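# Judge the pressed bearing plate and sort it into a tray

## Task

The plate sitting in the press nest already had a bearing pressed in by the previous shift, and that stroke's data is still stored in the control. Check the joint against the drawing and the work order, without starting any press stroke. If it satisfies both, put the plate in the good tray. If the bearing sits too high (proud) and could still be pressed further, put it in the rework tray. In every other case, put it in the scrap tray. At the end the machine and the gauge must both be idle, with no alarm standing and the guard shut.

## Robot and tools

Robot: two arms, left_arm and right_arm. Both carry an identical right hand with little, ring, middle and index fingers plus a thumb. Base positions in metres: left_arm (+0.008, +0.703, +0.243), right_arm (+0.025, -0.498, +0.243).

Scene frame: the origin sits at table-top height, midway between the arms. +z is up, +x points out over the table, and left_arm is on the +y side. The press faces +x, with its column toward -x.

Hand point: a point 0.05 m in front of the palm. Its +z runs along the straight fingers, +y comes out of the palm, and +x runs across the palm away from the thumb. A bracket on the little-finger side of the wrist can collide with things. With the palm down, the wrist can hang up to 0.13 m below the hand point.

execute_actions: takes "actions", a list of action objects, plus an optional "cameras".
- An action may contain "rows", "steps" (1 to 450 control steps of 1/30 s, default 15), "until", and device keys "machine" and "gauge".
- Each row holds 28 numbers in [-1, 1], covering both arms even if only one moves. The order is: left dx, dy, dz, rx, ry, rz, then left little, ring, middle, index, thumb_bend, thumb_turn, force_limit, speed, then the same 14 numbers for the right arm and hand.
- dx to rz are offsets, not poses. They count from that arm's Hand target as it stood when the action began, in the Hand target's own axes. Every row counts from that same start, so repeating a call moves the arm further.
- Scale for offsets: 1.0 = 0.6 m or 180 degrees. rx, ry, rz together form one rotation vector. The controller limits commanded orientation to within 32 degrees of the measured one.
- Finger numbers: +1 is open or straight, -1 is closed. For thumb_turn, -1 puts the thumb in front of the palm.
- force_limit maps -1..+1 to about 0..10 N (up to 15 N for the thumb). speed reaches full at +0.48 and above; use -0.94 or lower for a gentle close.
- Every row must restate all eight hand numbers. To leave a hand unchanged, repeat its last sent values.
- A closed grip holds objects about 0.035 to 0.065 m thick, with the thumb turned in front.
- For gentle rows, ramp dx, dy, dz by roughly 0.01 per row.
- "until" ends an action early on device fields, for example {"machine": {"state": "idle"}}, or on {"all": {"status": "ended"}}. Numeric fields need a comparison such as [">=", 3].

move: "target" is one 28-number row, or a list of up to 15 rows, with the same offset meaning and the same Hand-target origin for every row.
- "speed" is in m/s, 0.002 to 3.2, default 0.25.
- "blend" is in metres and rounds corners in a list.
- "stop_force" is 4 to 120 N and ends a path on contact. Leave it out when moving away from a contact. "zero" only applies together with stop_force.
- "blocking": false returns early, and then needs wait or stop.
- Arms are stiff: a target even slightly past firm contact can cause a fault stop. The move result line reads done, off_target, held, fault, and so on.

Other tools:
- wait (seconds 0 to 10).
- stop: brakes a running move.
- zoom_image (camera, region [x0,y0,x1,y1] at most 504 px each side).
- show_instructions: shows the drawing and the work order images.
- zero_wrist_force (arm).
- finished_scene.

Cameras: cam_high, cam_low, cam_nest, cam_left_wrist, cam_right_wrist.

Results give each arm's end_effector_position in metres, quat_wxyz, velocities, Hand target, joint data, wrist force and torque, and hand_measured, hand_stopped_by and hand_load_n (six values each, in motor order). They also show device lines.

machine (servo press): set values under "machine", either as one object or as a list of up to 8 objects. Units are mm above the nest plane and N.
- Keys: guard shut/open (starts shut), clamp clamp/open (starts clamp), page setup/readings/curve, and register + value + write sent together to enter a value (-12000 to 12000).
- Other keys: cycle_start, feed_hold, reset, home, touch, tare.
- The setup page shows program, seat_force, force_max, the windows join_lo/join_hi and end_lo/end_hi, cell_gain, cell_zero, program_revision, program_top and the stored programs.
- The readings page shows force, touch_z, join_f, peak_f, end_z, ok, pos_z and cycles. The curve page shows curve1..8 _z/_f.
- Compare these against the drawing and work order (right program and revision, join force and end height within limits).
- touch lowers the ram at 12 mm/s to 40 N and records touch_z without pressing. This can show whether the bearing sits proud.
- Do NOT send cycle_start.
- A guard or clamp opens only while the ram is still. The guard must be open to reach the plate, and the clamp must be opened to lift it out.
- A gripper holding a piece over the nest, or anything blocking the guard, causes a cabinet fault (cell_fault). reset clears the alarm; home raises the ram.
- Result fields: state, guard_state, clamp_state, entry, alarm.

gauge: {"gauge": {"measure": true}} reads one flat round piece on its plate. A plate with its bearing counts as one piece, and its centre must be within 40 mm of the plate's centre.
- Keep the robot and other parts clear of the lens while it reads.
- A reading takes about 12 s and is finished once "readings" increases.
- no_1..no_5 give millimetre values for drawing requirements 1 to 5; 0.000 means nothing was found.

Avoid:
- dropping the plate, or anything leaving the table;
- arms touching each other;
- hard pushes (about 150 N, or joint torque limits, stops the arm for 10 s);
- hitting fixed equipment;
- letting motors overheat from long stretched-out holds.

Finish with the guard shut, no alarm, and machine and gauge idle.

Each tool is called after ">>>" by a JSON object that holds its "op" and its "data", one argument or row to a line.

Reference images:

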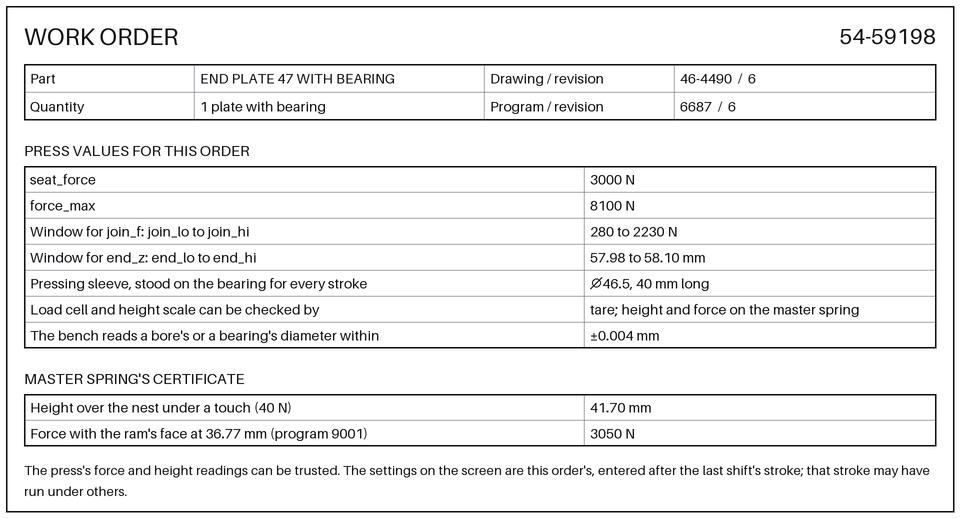

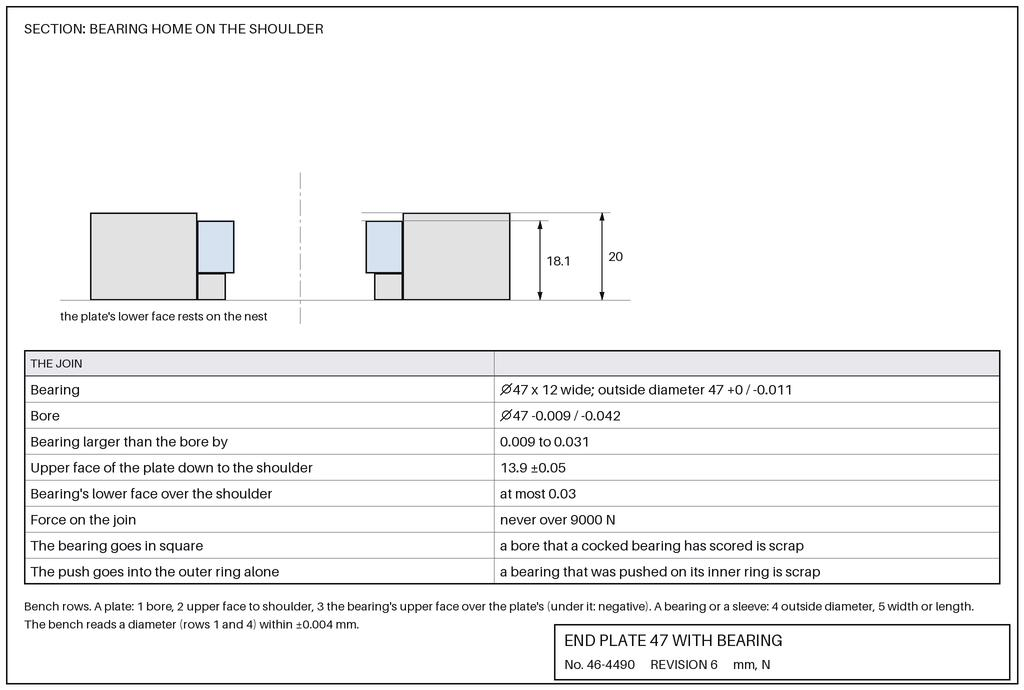

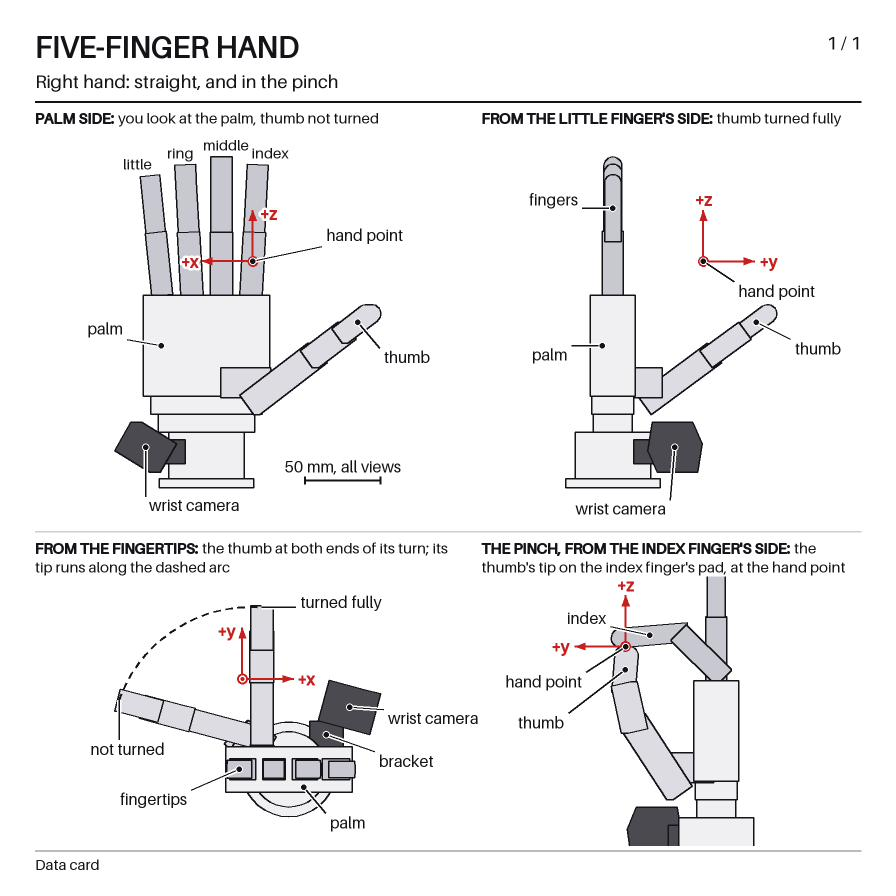

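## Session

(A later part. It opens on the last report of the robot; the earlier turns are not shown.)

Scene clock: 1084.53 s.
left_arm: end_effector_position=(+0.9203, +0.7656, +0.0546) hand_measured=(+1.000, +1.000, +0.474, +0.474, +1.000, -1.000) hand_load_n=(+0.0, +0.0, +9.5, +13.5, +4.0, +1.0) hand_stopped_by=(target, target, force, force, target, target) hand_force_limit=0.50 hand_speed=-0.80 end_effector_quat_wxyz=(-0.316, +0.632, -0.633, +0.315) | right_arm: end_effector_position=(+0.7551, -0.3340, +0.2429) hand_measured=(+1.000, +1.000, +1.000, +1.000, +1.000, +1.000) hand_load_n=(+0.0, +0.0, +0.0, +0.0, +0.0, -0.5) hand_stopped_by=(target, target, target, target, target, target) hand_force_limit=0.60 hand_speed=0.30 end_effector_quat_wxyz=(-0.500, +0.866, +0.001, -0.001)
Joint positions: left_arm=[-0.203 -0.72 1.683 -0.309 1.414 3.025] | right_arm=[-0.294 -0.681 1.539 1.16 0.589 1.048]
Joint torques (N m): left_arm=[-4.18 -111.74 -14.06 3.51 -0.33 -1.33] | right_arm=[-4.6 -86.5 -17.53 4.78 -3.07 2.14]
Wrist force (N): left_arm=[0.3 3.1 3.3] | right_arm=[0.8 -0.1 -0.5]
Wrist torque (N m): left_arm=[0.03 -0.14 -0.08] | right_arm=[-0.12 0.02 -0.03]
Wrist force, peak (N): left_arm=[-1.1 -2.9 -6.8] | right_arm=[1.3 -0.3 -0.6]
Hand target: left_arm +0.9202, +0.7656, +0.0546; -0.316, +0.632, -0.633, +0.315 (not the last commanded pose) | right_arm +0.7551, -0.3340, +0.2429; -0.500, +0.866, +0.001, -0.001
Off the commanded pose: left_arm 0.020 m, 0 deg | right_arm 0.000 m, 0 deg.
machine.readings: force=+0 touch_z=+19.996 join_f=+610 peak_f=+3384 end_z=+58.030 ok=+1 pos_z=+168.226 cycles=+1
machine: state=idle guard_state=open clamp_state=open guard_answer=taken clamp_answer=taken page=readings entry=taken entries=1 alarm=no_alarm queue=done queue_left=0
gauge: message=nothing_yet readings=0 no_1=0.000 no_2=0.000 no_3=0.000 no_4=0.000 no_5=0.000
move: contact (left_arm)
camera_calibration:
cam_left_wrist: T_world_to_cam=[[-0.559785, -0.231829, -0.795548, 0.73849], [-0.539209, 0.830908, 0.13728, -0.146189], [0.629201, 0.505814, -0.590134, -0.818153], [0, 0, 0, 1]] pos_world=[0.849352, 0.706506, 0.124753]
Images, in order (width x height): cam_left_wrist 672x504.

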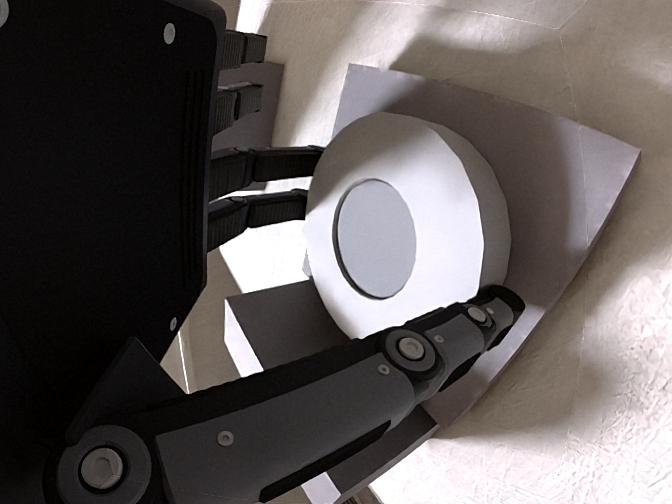

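>>> {"op": "execute_actions", "data": {
  "actions": [
    {"rows":[[0,0,0,0,0,0,1,1,0.15,0.15,1,-1,0.5,-0.8,0,0,0,0,0,0,1,1,1,1,1,1,0.6,0.3],[0,0.00133,0.001,0,0,0,1,1,0.15,0.15,1,-1,0.5,-0.8,0,0,0,0,0,0,1,1,1,1,1,1,0.6,0.3]],"steps":20},
    {"rows":[[0,0,0,0,0,0,1,1,0.75,0.75,1,-1,0.5,-0.8,0,0,0,0,0,0,1,1,1,1,1,1,0.6,0.3]],"steps":80},
    {"rows":[[0,0,0,0,0,0,1,1,1,1,1,-1,0.5,-0.3,0,0,0,0,0,0,1,1,1,1,1,1,0.6,0.3]],"steps":30}
  ],
  "cameras": ["cam_left_wrist"]
}}

Scene clock: 1095.43 s.
left_arm: end_effector_position=(+0.9202, +0.7656, +0.0536) hand_measured=(+1.000, +1.000, +1.000, +1.000, +1.000, -1.000) hand_load_n=(+0.0, +0.0, +0.0, +0.0, +0.0, +0.0) hand_stopped_by=(target, target, target, target, target, target) hand_force_limit=0.50 hand_speed=-0.30 end_effector_quat_wxyz=(-0.316, +0.632, -0.633, +0.315) | right_arm: end_effector_position=(+0.7551, -0.3340, +0.2429) hand_measured=(+1.000, +1.000, +1.000, +1.000, +1.000, +1.000) hand_load_n=(+0.0, +0.0, +0.0, +0.0, +0.0, +0.0) hand_stopped_by=(target, target, target, target, target, target) hand_force_limit=0.60 hand_speed=0.30 end_effector_quat_wxyz=(-0.500, +0.866, +0.001, -0.001)
Joint positions: left_arm=[-0.203 -0.719 1.682 -0.31 1.414 3.025] | right_arm=[-0.294 -0.681 1.539 1.16 0.589 1.048]
Joint torques (N m): left_arm=[2.73 -108.63 -34 3.84 1.14 -0.14] | right_arm=[-7.47 -87.06 -17.2 5.01 -3.6 1.76]
Wrist force (N): left_arm=[0.0 0.2 1.1] | right_arm=[0.7 0.1 -0.7]
Wrist torque (N m): left_arm=[-0.01 -0.09 -0.12] | right_arm=[-0.08 0.03 -0.03]
Wrist force, peak (N): left_arm=[-0.6 -4.7 -9.0] | right_arm=[1.2 -0.2 -0.8]
Hand target: left_arm +0.9202, +0.7656, +0.0536; -0.316, +0.632, -0.633, +0.315 | right_arm +0.7551, -0.3340, +0.2429; -0.500, +0.866, +0.001, -0.001
Off the commanded pose: left_arm 0.000 m, 0 deg | right_arm 0.000 m, 0 deg.
machine.readings: force=+0 touch_z=+19.996 join_f=+610 peak_f=+3384 end_z=+58.030 ok=+1 pos_z=+168.226 cycles=+1
machine: state=idle guard_state=open clamp_state=open guard_answer=taken clamp_answer=taken page=readings entry=taken entries=1 alarm=no_alarm queue=done queue_left=0
gauge: message=nothing_yet readings=0 no_1=0.000 no_2=0.000 no_3=0.000 no_4=0.000 no_5=0.000
camera_calibration:
cam_left_wrist: T_world_to_cam=[[-0.559863, -0.231791, -0.795504, 0.737672], [-0.539199, 0.830899, 0.137375, -0.146121], [0.629141, 0.505846, -0.590171, -0.818647], [0, 0, 0, 1]] pos_world=[0.849251, 0.706506, 0.123753]
Images, in order (width x height): cam_left_wrist 672x504.

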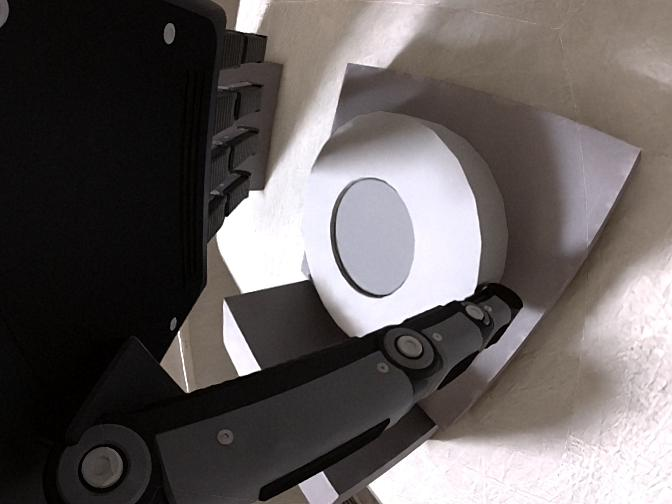

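>>> {"op": "move", "data": {
  "target": [
    [0,0.008,-0.0107,0,0,0,1,1,1,1,1,-1,0.5,-0.3,0,0,0,0,0,0,1,1,1,1,1,1,0.6,0.3],
    [0,-0.0587,-0.0607,0,0,0,1,1,1,1,1,-1,0.5,-0.3,0,0,0,0,0,0,1,1,1,1,1,1,0.6,0.3],
    [0.05,0.1667,-0.5,0,0,0,1,1,1,1,1,-1,0.5,-0.3,0,0,0,0,0,0,1,1,1,1,1,1,0.6,0.3]
  ],
  "speed": [0.03,0.1,0.2],
  "blend": [0.002,0.01,0]
}}

>>> {"op": "execute_actions", "data": {
  "actions": [
    {"gauge":{"measure":true},"steps":450,"until":{"gauge":{"readings":[">",0]}}}
  ],
  "cameras": ["cam_left_wrist","cam_high"]
}}

Scene clock: 1109.03 s.
left_arm: end_effector_position=(+0.6204, +0.7356, +0.1539) hand_measured=(+1.000, +1.000, +1.000, +1.000, +1.000, -1.000) hand_load_n=(+0.0, +0.0, +0.0, +0.0, +0.0, +0.0) hand_stopped_by=(target, target, target, target, target, target) hand_force_limit=0.50 hand_speed=-0.30 end_effector_quat_wxyz=(-0.317, +0.632, -0.633, +0.315) | right_arm: end_effector_position=(+0.7551, -0.3340, +0.2429) hand_measured=(+1.000, +1.000, +1.000, +1.000, +1.000, +1.000) hand_load_n=(+0.0, +0.0, +0.0, +0.0, +0.0, +0.0) hand_stopped_by=(target, target, target, target, target, target) hand_force_limit=0.60 hand_speed=0.30 end_effector_quat_wxyz=(-0.500, +0.866, +0.001, -0.001)
Joint positions: left_arm=[-0.415 -1.147 2.318 -0.485 1.247 2.889] | right_arm=[-0.294 -0.681 1.539 1.16 0.589 1.048]
Joint torques (N m): left_arm=[5.02 -48.96 -17.16 4.82 2.8 3.45] | right_arm=[-8.4 -88.37 -17.31 4.54 -3.83 2.39]
Wrist force (N): left_arm=[0.0 0.3 0.7] | right_arm=[0.6 0.1 -0.4]
Wrist torque (N m): left_arm=[0.06 -0.07 -0.04] | right_arm=[-0.10 0.04 -0.04]
Wrist force, peak (N): left_arm=[-0.4 -1.9 2.2] | right_arm=[1.3 0.1 -0.7]
Hand target: left_arm +0.6203, +0.7357, +0.1539; -0.316, +0.632, -0.633, +0.315 | right_arm +0.7551, -0.3340, +0.2429; -0.500, +0.866, +0.001, -0.001
Off the commanded pose: left_arm 0.000 m, 0 deg | right_arm 0.000 m, 0 deg.
machine.readings: force=+0 touch_z=+19.996 join_f=+610 peak_f=+3384 end_z=+58.030 ok=+1 pos_z=+168.226 cycles=+1
machine: state=idle guard_state=open clamp_state=open guard_answer=taken clamp_answer=taken page=readings entry=taken entries=1 alarm=no_alarm queue=done queue_left=0
gauge: message=nothing_yet readings=0 no_1=0.000 no_2=0.000 no_3=0.000 no_4=0.000 no_5=0.000
move: done

Scene clock: 1121.23 s.
left_arm: end_effector_position=(+0.6203, +0.7357, +0.1539) hand_measured=(+1.000, +1.000, +1.000, +1.000, +1.000, -1.000) hand_load_n=(+0.0, +0.0, +0.0, +0.0, +0.0, +0.0) hand_stopped_by=(target, target, target, target, target, target) hand_force_limit=0.50 hand_speed=-0.30 end_effector_quat_wxyz=(-0.316, +0.632, -0.633, +0.315) | right_arm: end_effector_position=(+0.7551, -0.3340, +0.2429) hand_measured=(+1.000, +1.000, +1.000, +1.000, +1.000, +1.000) hand_load_n=(+0.0, +0.0, +0.0, +0.0, +0.0, +0.0) hand_stopped_by=(target, target, target, target, target, target) hand_force_limit=0.60 hand_speed=0.30 end_effector_quat_wxyz=(-0.500, +0.866, +0.001, -0.001)
Joint positions: left_arm=[-0.415 -1.147 2.319 -0.485 1.247 2.889] | right_arm=[-0.294 -0.681 1.539 1.16 0.589 1.048]
Joint torques (N m): left_arm=[13.21 -36.54 -3.64 4.52 2.62 3.36] | right_arm=[-7.18 -84.68 -16.26 4.92 -3.59 2.14]
Wrist force (N): left_arm=[0.1 0.3 1.2] | right_arm=[0.8 0.1 -0.6]
Wrist torque (N m): left_arm=[0.05 -0.10 -0.03] | right_arm=[-0.08 0.01 -0.02]
Wrist force, peak (N): left_arm=[0.0 0.2 1.5] | right_arm=[1.2 -0.1 -0.8]
Hand target: left_arm +0.6203, +0.7357, +0.1539; -0.316, +0.632, -0.633, +0.315 | right_arm +0.7551, -0.3340, +0.2429; -0.500, +0.866, +0.001, -0.001
Off the commanded pose: left_arm 0.000 m, 0 deg | right_arm 0.000 m, 0 deg.
machine.readings: force=+0 touch_z=+19.996 join_f=+610 peak_f=+3384 end_z=+58.030 ok=+1 pos_z=+168.226 cycles=+1
machine: state=idle guard_state=open clamp_state=open guard_answer=taken clamp_answer=taken page=readings entry=taken entries=1 alarm=no_alarm queue=done queue_left=0
gauge: message=measure_taken readings=1 no_1=0.000 no_2=0.000 no_3=-1.909 no_4=0.000 no_5=0.000
camera_calibration:
cam_left_wrist: T_world_to_cam=[[-0.559863, -0.231791, -0.795504, 0.642525], [-0.539199, 0.830899, 0.137375, -0.296664], [0.629141, 0.505846, -0.590171, -0.555657], [0, 0, 0, 1]] pos_world=[0.549351, 0.676506, 0.223953]
Images, in order (width x height): cam_high 672x504, cam_left_wrist 672x504.

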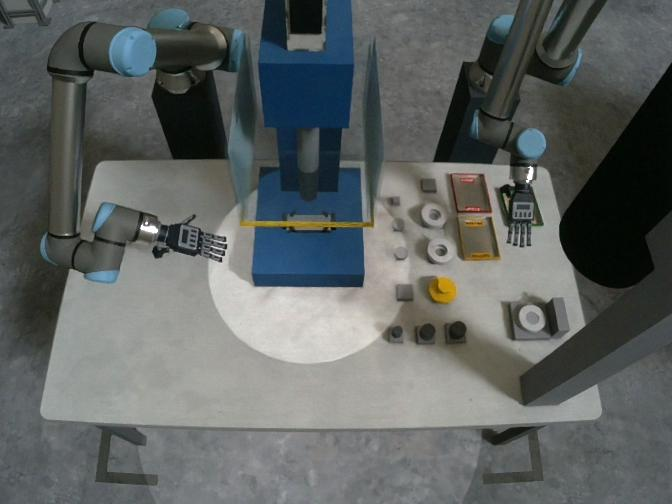

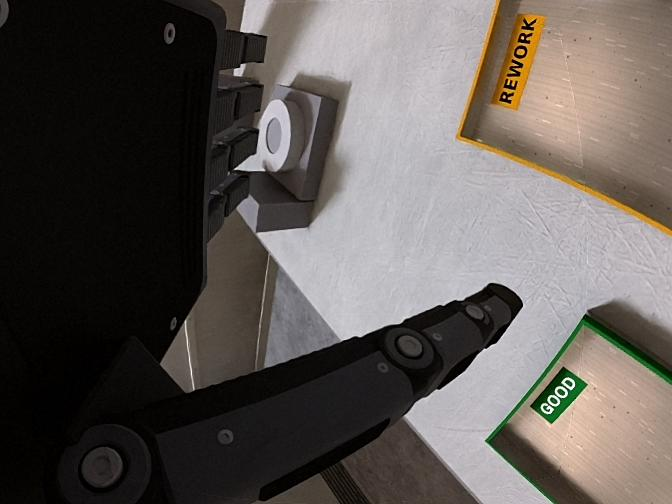

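>>> {"op": "wait", "data": {
  "seconds": 0,
  "cameras": ["cam_low","cam_high"]
}}

>>> {"op": "zoom_image", "data": {
  "camera": "cam_low",
  "region": [530, 240, 672, 320]
}}

>>> {"op": "zoom_image", "data": {
  "camera": "cam_high",
  "region": [380, 310, 480, 350]
}}

Scene clock: 1143.37 s.
left_arm: end_effector_position=(+0.6203, +0.7357, +0.1539) hand_measured=(+1.000, +1.000, +1.000, +1.000, +1.000, -1.000) hand_load_n=(+0.0, +0.0, +0.0, +0.0, +0.0, +0.0) hand_stopped_by=(target, target, target, target, target, target) hand_force_limit=0.50 hand_speed=-0.30 end_effector_quat_wxyz=(-0.316, +0.632, -0.633, +0.315) | right_arm: end_effector_position=(+0.7551, -0.3340, +0.2429) hand_measured=(+1.000, +1.000, +1.000, +1.000, +1.000, +1.000) hand_load_n=(+0.5, +0.0, +0.0, +0.0, +0.0, +0.0) hand_stopped_by=(target, target, target, target, target, target) hand_force_limit=0.60 hand_speed=0.30 end_effector_quat_wxyz=(-0.500, +0.866, +0.001, -0.001)
Joint positions: left_arm=[-0.415 -1.147 2.319 -0.485 1.247 2.889] | right_arm=[-0.294 -0.681 1.539 1.16 0.589 1.048]
Joint torques (N m): left_arm=[11.87 -37.77 -4.96 4.4 2.18 3.15] | right_arm=[-7.3 -86.13 -16.75 4.92 -3.6 1.82]
Wrist force (N): left_arm=[-0.2 0.3 1.1] | right_arm=[1.1 0.1 -0.4]
Wrist torque (N m): left_arm=[0.04 -0.05 -0.06] | right_arm=[-0.09 -0.04 0.00]
Wrist force, peak (N): left_arm=[-0.1 0.2 1.7] | right_arm=[1.3 0.2 -0.6]
Hand target: left_arm +0.6203, +0.7357, +0.1539; -0.316, +0.632, -0.633, +0.315 | right_arm +0.7551, -0.3340, +0.2429; -0.500, +0.866, +0.001, -0.001
Off the commanded pose: left_arm 0.000 m, 0 deg | right_arm 0.000 m, 0 deg.
machine.readings: force=+0 touch_z=+19.996 join_f=+610 peak_f=+3384 end_z=+58.030 ok=+1 pos_z=+168.226 cycles=+1
machine: state=idle guard_state=open clamp_state=open guard_answer=taken clamp_answer=taken page=readings entry=taken entries=1 alarm=no_alarm queue=done queue_left=0
gauge: message=measure_taken readings=1 no_1=0.000 no_2=0.000 no_3=-1.909 no_4=0.000 no_5=0.000
Images, in order (width x height): cam_high 672x504, cam_low 672x504.

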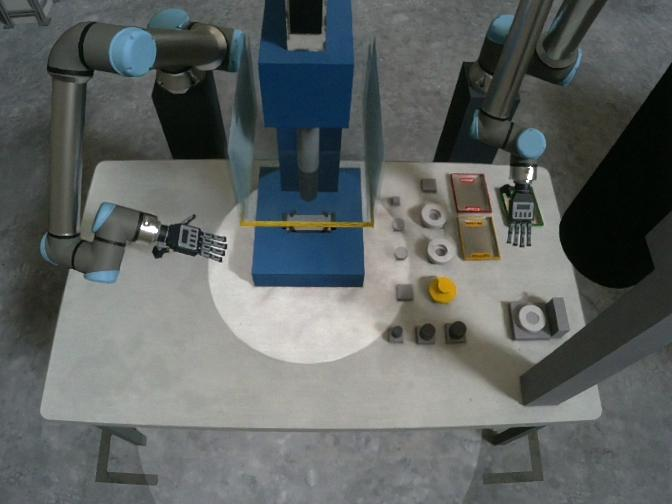

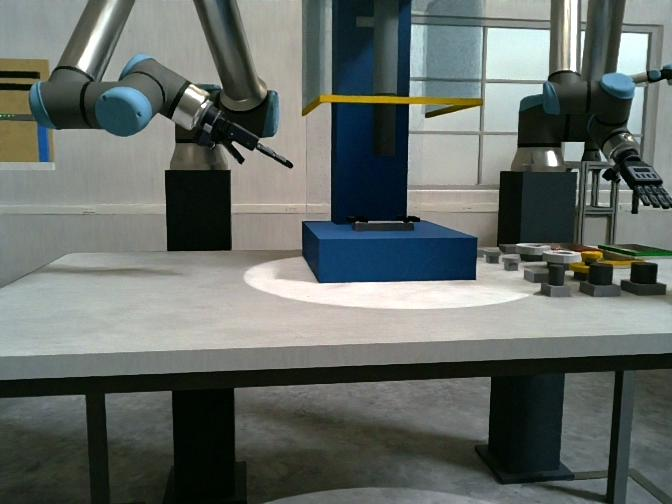

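Scaled by 3.549 from the camera's 672x504 image, which has a finer 960x720 frame.

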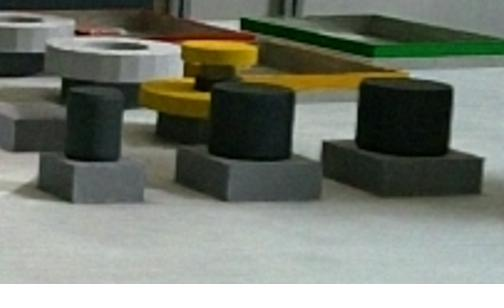

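Scaled by 5.040 from the camera's 672x504 image, which has a finer 960x720 frame.

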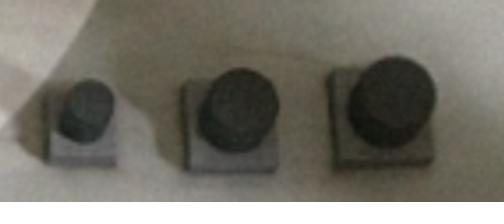

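>>> {"op": "move", "data": {
  "target": [-0.0498,-0.234,0.42,0,0,0,1,1,1,1,1,-1,0.5,-0.3,0,0,0,0,0,0,1,1,1,1,1,1,0.6,0.3],
  "cameras": ["cam_high","cam_left_wrist"]
}}

Scene clock: 1167.93 s.
left_arm: end_effector_position=(+0.9060, +0.7655, +0.1146) hand_measured=(+1.000, +1.000, +1.000, +1.000, +1.000, -1.000) hand_load_n=(+0.0, +0.0, +0.0, +0.0, +0.0, +0.0) hand_stopped_by=(target, target, target, target, target, target) hand_force_limit=0.50 hand_speed=-0.30 end_effector_quat_wxyz=(-0.316, +0.632, -0.633, +0.315) | right_arm: end_effector_position=(+0.7551, -0.3340, +0.2429) hand_measured=(+1.000, +1.000, +1.000, +1.000, +1.000, +1.000) hand_load_n=(+0.0, +0.0, +0.0, +0.0, +0.0, +0.0) hand_stopped_by=(target, target, target, target, target, target) hand_force_limit=0.60 hand_speed=0.30 end_effector_quat_wxyz=(-0.500, +0.866, +0.001, -0.001)
Joint positions: left_arm=[-0.207 -0.814 1.721 -0.253 1.41 3.023] | right_arm=[-0.294 -0.681 1.539 1.16 0.589 1.048]
Joint torques (N m): left_arm=[-20.11 -87.44 -32.76 -3.24 -3.17 -3.59] | right_arm=[-8.14 -88.16 -16.96 5.18 -3.25 1.89]
Wrist force (N): left_arm=[0.3 0.4 1.0] | right_arm=[1.0 0.0 -0.4]
Wrist torque (N m): left_arm=[0.09 -0.11 -0.05] | right_arm=[-0.10 -0.03 -0.01]
Wrist force, peak (N): left_arm=[0.0 -1.4 3.1] | right_arm=[1.2 -0.1 -0.7]
Hand target: left_arm +0.9061, +0.7653, +0.1147; -0.316, +0.632, -0.633, +0.315 | right_arm +0.7551, -0.3340, +0.2429; -0.500, +0.866, +0.001, -0.001
Off the commanded pose: left_arm 0.000 m, 0 deg | right_arm 0.000 m, 0 deg.
machine.readings: force=+0 touch_z=+19.996 join_f=+610 peak_f=+3384 end_z=+58.030 ok=+1 pos_z=+168.226 cycles=+1
machine: state=idle guard_state=open clamp_state=open guard_answer=taken clamp_answer=taken page=readings entry=taken entries=1 alarm=no_alarm queue=done queue_left=0
gauge: message=measure_taken readings=1 no_1=0.000 no_2=0.000 no_3=-1.909 no_4=0.000 no_5=0.000
move: done
camera_calibration:
cam_left_wrist: T_world_to_cam=[[-0.560041, -0.231833, -0.795366, 0.778378], [-0.53917, 0.830904, 0.137455, -0.162116], [0.629007, 0.505818, -0.590338, -0.773499], [0, 0, 0, 1]] pos_world=[0.835051, 0.706406, 0.184753]
Images, in order (width x height): cam_high 672x504, cam_left_wrist 672x504.

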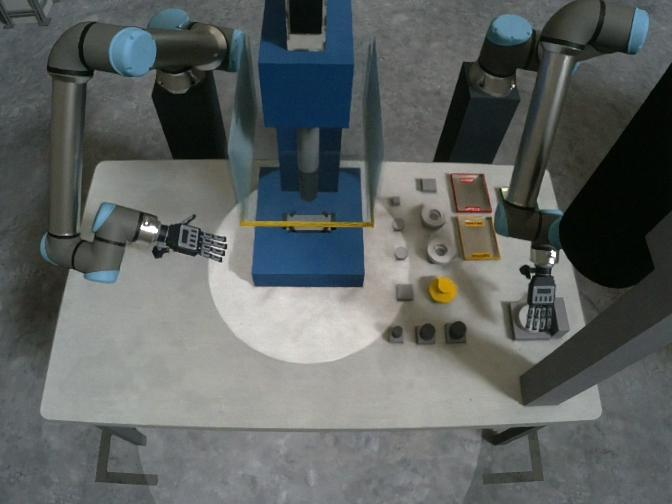

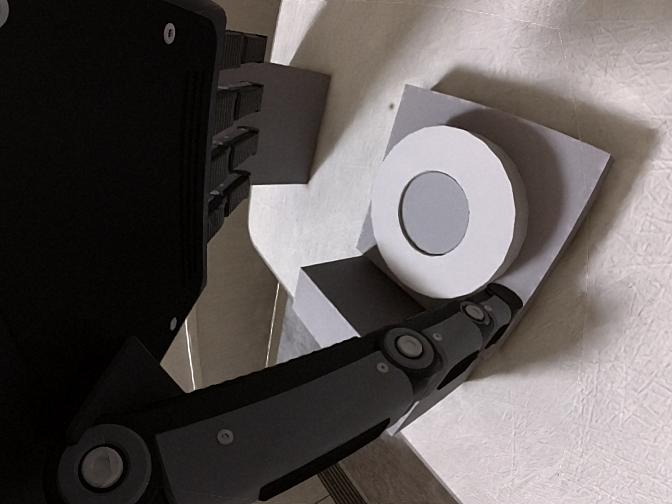

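>>> {"op": "zoom_image", "data": {
  "camera": "cam_left_wrist",
  "region": [360, 110, 540, 310]
}}

>>> {"op": "move", "data": {
  "target": [0,0.0672,0.0504,0,0,0,1,1,1,1,1,-1,0.5,-0.3,0,0,0,0,0,0,1,1,1,1,1,1,0.6,0.3],
  "speed": 0.1,
  "cameras": ["cam_left_wrist"]
}}

Scaled by 2.520 from the camera's 672x504 image, which has a finer 960x720 frame.

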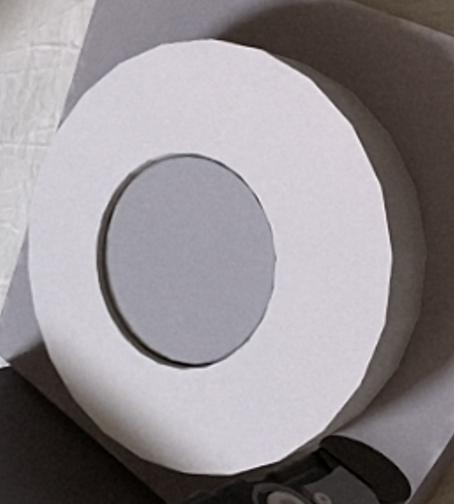

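Scene clock: 1173.47 s.
left_arm: end_effector_position=(+0.9062, +0.7654, +0.0643) hand_measured=(+1.000, +1.000, +1.000, +1.000, +1.000, -1.000) hand_load_n=(+0.0, +0.0, +0.0, +0.0, +0.0, +0.0) hand_stopped_by=(target, target, target, target, target, target) hand_force_limit=0.50 hand_speed=-0.30 end_effector_quat_wxyz=(-0.317, +0.632, -0.633, +0.315) end_effector_velocity=(+0.000, +0.000, +0.002) end_effector_angular_velocity=(+0.000, +0.001, +0.001) | right_arm: end_effector_position=(+0.7551, -0.3340, +0.2429) hand_measured=(+1.000, +1.000, +1.000, +1.000, +1.000, +1.000) hand_load_n=(+0.0, +0.0, -0.5, +0.0, +0.0, +0.0) hand_stopped_by=(target, target, target, target, target, target) hand_force_limit=0.60 hand_speed=0.30 end_effector_quat_wxyz=(-0.500, +0.866, +0.001, -0.001)
Joint positions: left_arm=[-0.207 -0.747 1.717 -0.316 1.41 3.023] | right_arm=[-0.294 -0.681 1.539 1.16 0.589 1.048]
Joint velocities: left_arm=[0 -0.003 0 0.005 0 0] | right_arm=[within noise]
Joint torques (N m): left_arm=[9.58 -106.05 -29.6 4.22 2.9 1.65] | right_arm=[-4.3 -85.29 -16.3 5.35 -3.47 1.8]
Wrist force (N): left_arm=[0.1 -0.2 1.2] | right_arm=[0.8 0.0 -0.5]
Wrist torque (N m): left_arm=[-0.01 -0.10 -0.08] | right_arm=[-0.09 0.01 -0.03]
Wrist force, peak (N): left_arm=[0.3 0.9 1.8] | right_arm=[1.2 0.1 -0.9]
Hand target: left_arm +0.9061, +0.7655, +0.0643; -0.316, +0.632, -0.633, +0.315 | right_arm +0.7551, -0.3340, +0.2429; -0.500, +0.866, +0.001, -0.001
Off the commanded pose: left_arm 0.000 m, 0 deg | right_arm 0.000 m, 0 deg.
machine.readings: force=+0 touch_z=+19.996 join_f=+610 peak_f=+3384 end_z=+58.030 ok=+1 pos_z=+168.226 cycles=+1
machine: state=idle guard_state=open clamp_state=open guard_answer=taken clamp_answer=taken page=readings entry=taken entries=1 alarm=no_alarm queue=done queue_left=0
gauge: message=measure_taken readings=1 no_1=0.000 no_2=0.000 no_3=-1.909 no_4=0.000 no_5=0.000
move: done
camera_calibration:
cam_left_wrist: T_world_to_cam=[[-0.559671, -0.231839, -0.795625, 0.738054], [-0.539176, 0.830952, 0.137143, -0.155038], [0.629331, 0.505737, -0.590062, -0.803515], [0, 0, 0, 1]] pos_world=[0.835152, 0.706306, 0.134353]
Images, in order (width x height): cam_left_wrist 672x504.

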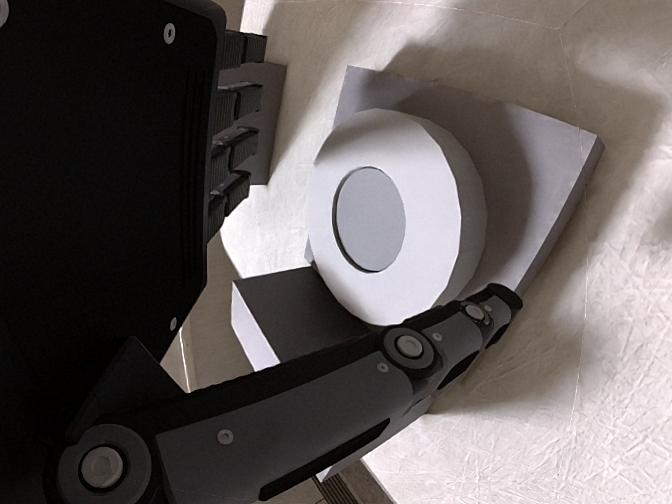

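>>> {"op": "move", "data": {
  "target": [
    [0,0.0143,0.0107,0,0,0,1,1,1,1,1,-1,0.5,-0.3,0,0,0,0,0,0,1,1,1,1,1,1,0.6,0.3],
    [0,0.0043,0.024,0,0,0,1,1,1,1,1,-1,0.5,-0.3,0,0,0,0,0,0,1,1,1,1,1,1,0.6,0.3]
  ],
  "speed": 0.05,
  "stop_force": 8,
  "cameras": ["cam_left_wrist"]
}}

Scene clock: 1179.30 s.
left_arm: end_effector_position=(+0.9160, +0.7655, +0.0536) hand_measured=(+1.000, +1.000, +1.000, +1.000, +1.000, -1.000) hand_load_n=(+0.0, +0.0, +0.0, +0.0, +0.0, +0.0) hand_stopped_by=(target, target, target, target, target, target) hand_force_limit=0.50 hand_speed=-0.30 end_effector_quat_wxyz=(-0.316, +0.632, -0.633, +0.315) | right_arm: end_effector_position=(+0.7551, -0.3340, +0.2429) hand_measured=(+1.000, +1.000, +1.000, +1.000, +1.000, +1.000) hand_load_n=(-0.5, +0.0, +0.0, +0.0, +0.0, +0.0) hand_stopped_by=(target, target, target, target, target, target) hand_force_limit=0.60 hand_speed=0.30 end_effector_quat_wxyz=(-0.500, +0.866, +0.001, -0.001)
Joint positions: left_arm=[-0.204 -0.723 1.692 -0.315 1.413 3.024] | right_arm=[-0.294 -0.681 1.539 1.16 0.589 1.048]
Joint torques (N m): left_arm=[-18.17 -108.12 -10.51 -3.29 -3.07 -3.11] | right_arm=[-7.55 -88.8 -16.86 4.77 -3.86 1.9]
Wrist force (N): left_arm=[0.2 0.3 1.1] | right_arm=[0.9 -0.2 -0.5]
Wrist torque (N m): left_arm=[0.07 -0.10 -0.10] | right_arm=[-0.13 0.00 -0.03]
Wrist force, peak (N): left_arm=[0.5 -0.5 1.6] | right_arm=[1.2 0.1 -0.7]
Hand target: left_arm +0.9160, +0.7655, +0.0536; -0.316, +0.632, -0.633, +0.315 | right_arm +0.7551, -0.3340, +0.2429; -0.500, +0.866, +0.001, -0.001
Off the commanded pose: left_arm 0.000 m, 0 deg | right_arm 0.000 m, 0 deg.
machine.readings: force=+0 touch_z=+19.996 join_f=+610 peak_f=+3384 end_z=+58.030 ok=+1 pos_z=+168.226 cycles=+1
machine: state=idle guard_state=open clamp_state=open guard_answer=taken clamp_answer=taken page=readings entry=taken entries=1 alarm=no_alarm queue=done queue_left=0
gauge: message=measure_taken readings=1 no_1=0.000 no_2=0.000 no_3=-1.909 no_4=0.000 no_5=0.000
move: done
camera_calibration:
cam_left_wrist: T_world_to_cam=[[-0.559863, -0.231791, -0.795504, 0.735298], [-0.539199, 0.830899, 0.137375, -0.148302], [0.629141, 0.505846, -0.590171, -0.815954], [0, 0, 0, 1]] pos_world=[0.845051, 0.706406, 0.123753]
Images, in order (width x height): cam_left_wrist 672x504.

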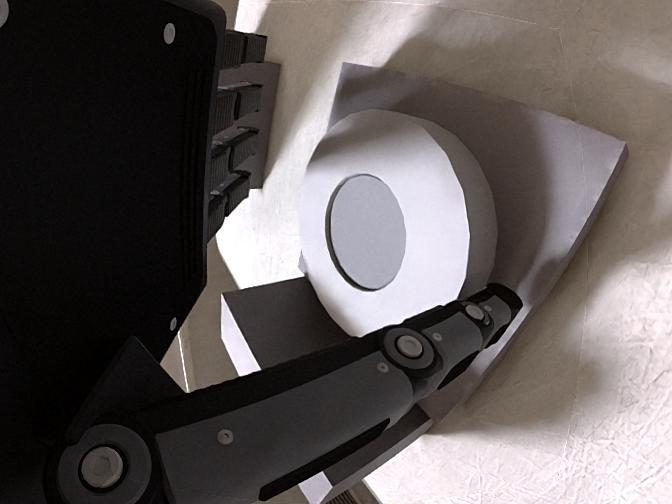

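Now grip.

>>> {"op": "execute_actions", "data": {
  "actions": [
    {"rows":[[0,0,0,0,0,0,1,1,0.85,0.85,1,-1,0.5,-0.3,0,0,0,0,0,0,1,1,1,1,1,1,0.6,0.3]],"steps":30},
    {"rows":[[0,0,0,0,0,0,1,1,0.3,0.3,1,-1,0.1,-0.84,0,0,0,0,0,0,1,1,1,1,1,1,0.6,0.3]],"steps":120},
    {"rows":[[0,0,0,0,0,0,1,1,0.2,0.2,1,-1,0.4,-0.86,0,0,0,0,0,0,1,1,1,1,1,1,0.6,0.3]],"steps":80}
  ],
  "cameras": ["cam_left_wrist"]
}}

Scene clock: 1192.73 s.
left_arm: end_effector_position=(+0.9160, +0.7655, +0.0536) hand_measured=(+1.000, +1.000, +0.484, +0.488, +1.000, -1.000) hand_load_n=(+0.0, +0.0, +9.5, +10.0, +2.0, +0.5) hand_stopped_by=(target, target, force, force, target, target) hand_force_limit=0.40 hand_speed=-0.86 end_effector_quat_wxyz=(-0.316, +0.632, -0.633, +0.315) | right_arm: end_effector_position=(+0.7551, -0.3340, +0.2429) hand_measured=(+1.000, +1.000, +1.000, +1.000, +1.000, +1.000) hand_load_n=(+0.0, +0.0, +0.0, +0.0, +0.0, +0.0) hand_stopped_by=(target, target, target, target, target, target) hand_force_limit=0.60 hand_speed=0.30 end_effector_quat_wxyz=(-0.500, +0.866, +0.001, -0.001)
Joint positions: left_arm=[-0.204 -0.723 1.692 -0.315 1.413 3.024] | right_arm=[-0.294 -0.681 1.539 1.16 0.589 1.048]
Joint torques (N m): left_arm=[-13.42 -68.39 -22.68 6.32 0.5 -2.89] | right_arm=[-3.62 -87.55 -16.77 5.14 -3.7 2.01]
Wrist force (N): left_arm=[0.2 -7.8 2.2] | right_arm=[0.7 -0.1 -0.7]
Wrist torque (N m): left_arm=[0.51 -0.10 -0.18] | right_arm=[-0.09 0.03 -0.03]
Wrist force, peak (N): left_arm=[0.5 -8.3 2.1] | right_arm=[1.4 -0.2 -0.4]
Hand target: left_arm +0.9160, +0.7655, +0.0536; -0.316, +0.632, -0.633, +0.315 | right_arm +0.7551, -0.3340, +0.2429; -0.500, +0.866, +0.001, -0.001
Off the commanded pose: left_arm 0.000 m, 0 deg | right_arm 0.000 m, 0 deg.
machine.readings: force=+0 touch_z=+19.996 join_f=+610 peak_f=+3384 end_z=+58.030 ok=+1 pos_z=+168.226 cycles=+1
machine: state=idle guard_state=open clamp_state=open guard_answer=taken clamp_answer=taken page=readings entry=taken entries=1 alarm=no_alarm queue=done queue_left=0
gauge: message=measure_taken readings=1 no_1=0.000 no_2=0.000 no_3=-1.909 no_4=0.000 no_5=0.000
camera_calibration:
cam_left_wrist: T_world_to_cam=[[-0.559863, -0.231791, -0.795504, 0.735298], [-0.539199, 0.830899, 0.137375, -0.148302], [0.629141, 0.505846, -0.590171, -0.815954], [0, 0, 0, 1]] pos_world=[0.845051, 0.706406, 0.123753]
Images, in order (width x height): cam_left_wrist 672x504.

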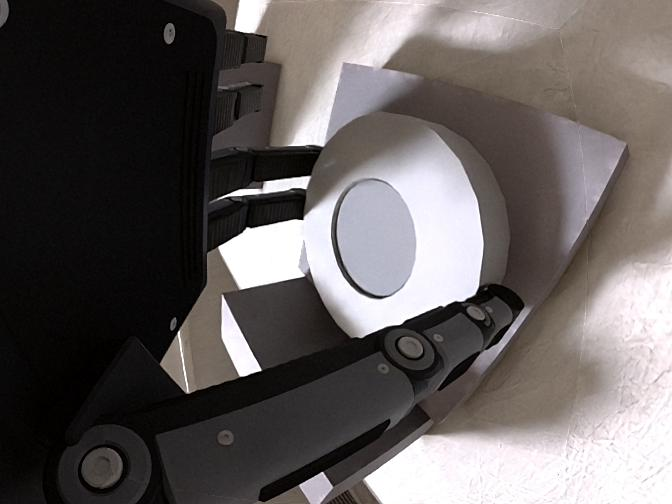

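>>> {"op": "execute_actions", "data": {
  "actions": [
    {"rows":[[0,-0.00133,-0.001,0,0,0,1,1,0.18,0.18,1,-1,0.5,-0.8,0,0,0,0,0,0,1,1,1,1,1,1,0.6,0.3]],"steps":25},
    {"rows":[[0,-0.00133,-0.001,0,0,0,1,1,0.17,0.17,1,-1,0.5,-0.8,0,0,0,0,0,0,1,1,1,1,1,1,0.6,0.3]],"steps":25},
    {"rows":[[0,-0.00133,-0.001,0,0,0,1,1,0.16,0.16,1,-1,0.5,-0.8,0,0,0,0,0,0,1,1,1,1,1,1,0.6,0.3]],"steps":25},
    {"rows":[[0,0,0,0,0,0,1,1,0.15,0.15,1,-1,0.5,-0.8,0,0,0,0,0,0,1,1,1,1,1,1,0.6,0.3]],"steps":30}
  ]
}}

Scene clock: 1201.07 s.
left_arm: end_effector_position=(+0.9160, +0.7655, +0.0566) hand_measured=(+1.000, +1.000, +0.470, +0.474, +1.000, -1.000) hand_load_n=(+0.0, +0.0, +11.0, +13.0, +4.0, +1.0) hand_stopped_by=(target, target, force, force, target, target) hand_force_limit=0.50 hand_speed=-0.80 end_effector_quat_wxyz=(-0.316, +0.632, -0.633, +0.315) | right_arm: end_effector_position=(+0.7551, -0.3340, +0.2429) hand_measured=(+1.000, +1.000, +1.000, +1.000, +1.000, +1.000) hand_load_n=(+0.0, +0.0, -0.5, +0.0, +0.0, +0.0) hand_stopped_by=(target, target, target, target, target, target) hand_force_limit=0.60 hand_speed=0.30 end_effector_quat_wxyz=(-0.500, +0.866, +0.001, -0.001)
Joint positions: left_arm=[-0.204 -0.727 1.693 -0.312 1.413 3.024] | right_arm=[-0.294 -0.681 1.539 1.16 0.589 1.048]
Joint torques (N m): left_arm=[-19 -111.64 -12.06 -3.81 -0.26 -3.01] | right_arm=[-6.3 -89.78 -16.36 4.82 -3.48 2.13]
Wrist force (N): left_arm=[0.2 3.2 3.1] | right_arm=[0.9 -0.1 -0.5]
Wrist torque (N m): left_arm=[0.06 -0.11 -0.09] | right_arm=[-0.10 0.00 -0.02]
Wrist force, peak (N): left_arm=[0.3 -8.3 2.4] | right_arm=[1.3 -0.2 -0.7]
Hand target: left_arm +0.9160, +0.7655, +0.0566; -0.316, +0.632, -0.633, +0.315 | right_arm +0.7551, -0.3340, +0.2429; -0.500, +0.866, +0.001, -0.001
Off the commanded pose: left_arm 0.000 m, 0 deg | right_arm 0.000 m, 0 deg.
machine.readings: force=+0 touch_z=+19.996 join_f=+610 peak_f=+3384 end_z=+58.030 ok=+1 pos_z=+168.226 cycles=+1
machine: state=idle guard_state=open clamp_state=open guard_answer=taken clamp_answer=taken page=readings entry=taken entries=1 alarm=no_alarm queue=done queue_left=0
gauge: message=measure_taken readings=1 no_1=0.000 no_2=0.000 no_3=-1.909 no_4=0.000 no_5=0.000

>>> {"op": "move", "data": {
  "target": [
    [0,-0.06,-0.045,0,0,0,1,1,0.15,0.15,1,-1,0.5,-0.8,0,0,0,0,0,0,1,1,1,1,1,1,0.6,0.3],
    [0.05,0.16667,-0.5,0,0,0,1,1,0.15,0.15,1,-1,0.5,-0.8,0,0,0,0,0,0,1,1,1,1,1,1,0.6,0.3]
  ],
  "speed": [0.04,0.1],
  "blend": [0.015,0],
  "cameras": ["cam_left_wrist","cam_high"]
}}

Scene clock: 1221.73 s.
left_arm: end_effector_position=(+0.6162, +0.7355, +0.1569) hand_measured=(+1.000, +1.000, +0.470, +0.474, +1.000, -1.000) hand_load_n=(-0.5, +0.0, +11.0, +12.5, +4.5, +1.0) hand_stopped_by=(target, target, force, force, target, target) hand_force_limit=0.50 hand_speed=-0.80 end_effector_quat_wxyz=(-0.317, +0.632, -0.633, +0.315) | right_arm: end_effector_position=(+0.7551, -0.3340, +0.2429) hand_measured=(+1.000, +1.000, +1.000, +1.000, +1.000, +1.000) hand_load_n=(+0.0, +0.0, +0.0, +0.0, +0.0, -0.5) hand_stopped_by=(target, target, target, target, target, target) hand_force_limit=0.60 hand_speed=0.30 end_effector_quat_wxyz=(-0.500, +0.866, +0.001, -0.001)
Joint positions: left_arm=[-0.42 -1.157 2.327 -0.483 1.243 2.886] | right_arm=[-0.294 -0.681 1.539 1.16 0.589 1.048]
Joint torques (N m): left_arm=[13.97 -38.64 -29.08 4.38 2.7 3.52] | right_arm=[-2.83 -87.09 -16.81 5.12 -3.77 2.23]
Wrist force (N): left_arm=[0.1 3.0 3.6] | right_arm=[0.8 0.1 -0.6]
Wrist torque (N m): left_arm=[0.00 -0.12 0.03] | right_arm=[-0.08 0.02 -0.02]
Wrist force, peak (N): left_arm=[0.6 3.8 3.5] | right_arm=[1.1 -0.3 -0.9]
Hand target: left_arm +0.6161, +0.7355, +0.1569; -0.316, +0.632, -0.633, +0.315 | right_arm +0.7551, -0.3340, +0.2429; -0.500, +0.866, +0.001, -0.001
Off the commanded pose: left_arm 0.000 m, 0 deg | right_arm 0.000 m, 0 deg.
machine.readings: force=+0 touch_z=+19.996 join_f=+610 peak_f=+3384 end_z=+58.030 ok=+1 pos_z=+168.226 cycles=+1
machine: state=idle guard_state=open clamp_state=open guard_answer=taken clamp_answer=taken page=readings entry=taken entries=1 alarm=no_alarm queue=done queue_left=0
gauge: message=measure_taken readings=1 no_1=0.000 no_2=0.000 no_3=-1.909 no_4=0.000 no_5=0.000
move: done
camera_calibration:
cam_left_wrist: T_world_to_cam=[[-0.559556, -0.232019, -0.795654, 0.642637], [-0.539297, 0.830902, 0.136972, -0.299128], [0.62933, 0.505737, -0.590063, -0.551188], [0, 0, 0, 1]] pos_world=[0.545152, 0.676406, 0.227053]
Images, in order (width x height): cam_high 672x504, cam_left_wrist 672x504.

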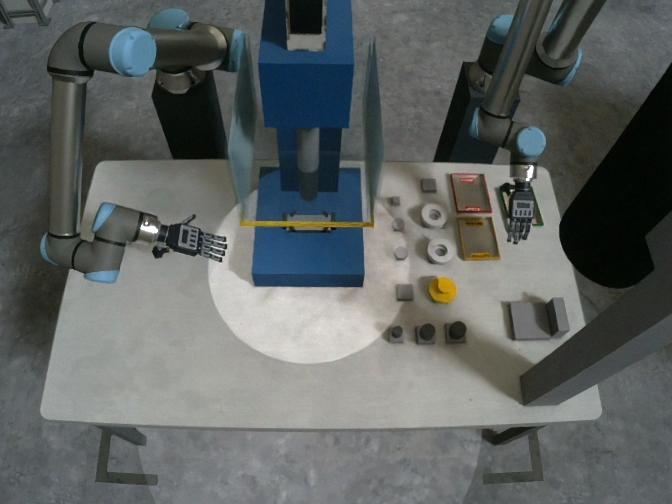

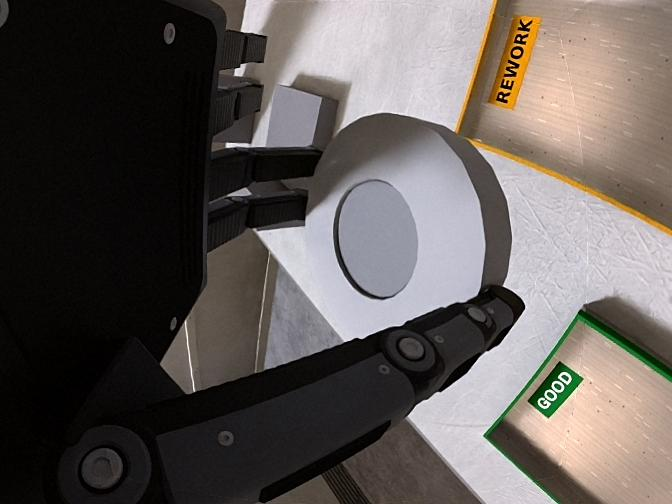

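>>> {"op": "move", "data": {
  "target": [-0.1652,0.2121,-0.2078,0,-0.2,-0.15,1,1,0.15,0.15,1,-1,0.5,-0.8,0,0,0,0,0,0,1,1,1,1,1,1,0.6,0.3],
  "speed": 0.12,
  "cameras": ["cam_left_wrist","cam_high"]
}}

Scene clock: 1249.97 s.
left_arm: end_effector_position=(+0.4400, +0.8350, +0.1303) hand_measured=(+1.000, +1.000, +0.470, +0.474, +1.000, -1.000) hand_load_n=(+0.0, +0.0, +11.0, +12.5, +4.5, +1.0) hand_stopped_by=(target, target, force, force, target, target) hand_force_limit=0.50 hand_speed=-0.80 end_effector_quat_wxyz=(-0.414, +0.826, -0.343, +0.170) | right_arm: end_effector_position=(+0.7551, -0.3340, +0.2429) hand_measured=(+1.000, +1.000, +1.000, +1.000, +1.000, +1.000) hand_load_n=(+0.0, +0.0, +0.0, +0.0, +0.0, -0.5) hand_stopped_by=(target, target, target, target, target, target) hand_force_limit=0.60 hand_speed=0.30 end_effector_quat_wxyz=(-0.500, +0.866, +0.001, -0.001)
Joint positions: left_arm=[-0.614 -0.987 2.457 -0.131 0.663 1.865] | right_arm=[-0.294 -0.681 1.539 1.16 0.589 1.048]
Joint torques (N m): left_arm=[-3.44 -67.19 -13.84 0.03 0.97 0.06] | right_arm=[-6.88 -86.96 -16.16 5.07 -3.67 2.35]
Wrist force (N): left_arm=[0.2 3.1 3.9] | right_arm=[0.7 -0.1 -0.5]
Wrist torque (N m): left_arm=[0.01 -0.12 -0.08] | right_arm=[-0.10 0.03 -0.04]
Wrist force, peak (N): left_arm=[0.4 3.5 4.0] | right_arm=[1.2 0.2 -0.8]
Hand target: left_arm +0.4401, +0.8349, +0.1303; -0.414, +0.826, -0.343, +0.170 | right_arm +0.7551, -0.3340, +0.2429; -0.500, +0.866, +0.001, -0.001
Off the commanded pose: left_arm 0.000 m, 0 deg | right_arm 0.000 m, 0 deg.
machine.readings: force=+0 touch_z=+19.996 join_f=+610 peak_f=+3384 end_z=+58.030 ok=+1 pos_z=+168.226 cycles=+1
machine: state=idle guard_state=open clamp_state=open guard_answer=taken clamp_answer=taken page=readings entry=taken entries=1 alarm=no_alarm queue=done queue_left=0
gauge: message=measure_taken readings=1 no_1=0.000 no_2=0.000 no_3=-1.909 no_4=0.000 no_5=0.000
move: done
camera_calibration:
cam_left_wrist: T_world_to_cam=[[-0.231158, -0.558259, -0.796814, 0.674023], [-0.968931, 0.206152, 0.136656, 0.237611], [0.0879754, 0.803647, -0.588568, -0.517099], [0, 0, 0, 1]] pos_world=[0.431526, 0.74286, 0.200252]
Images, in order (width x height): cam_high 672x504, cam_left_wrist 672x504.

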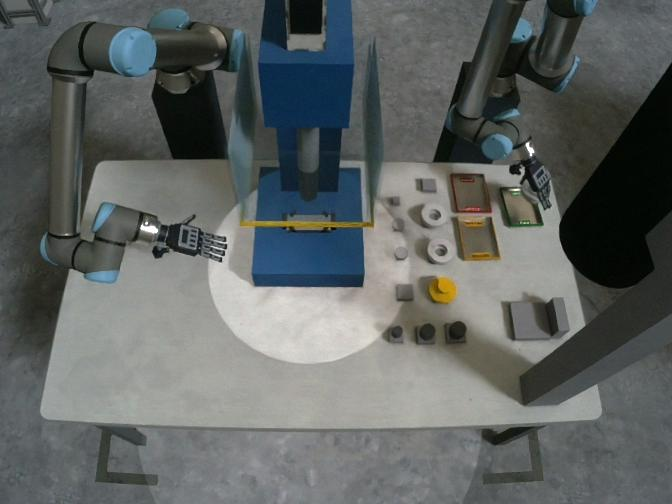

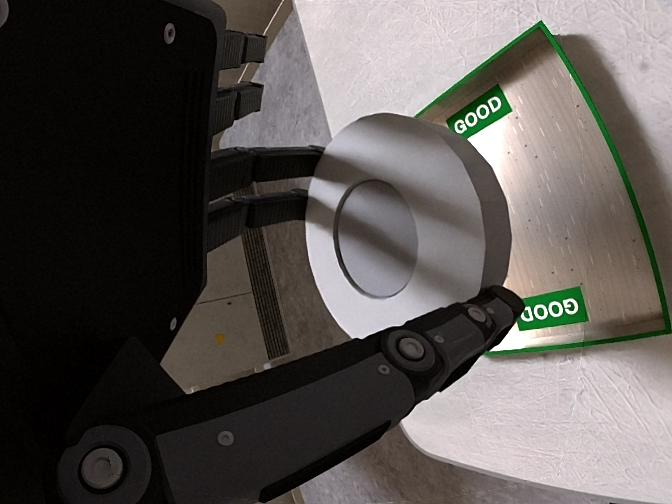

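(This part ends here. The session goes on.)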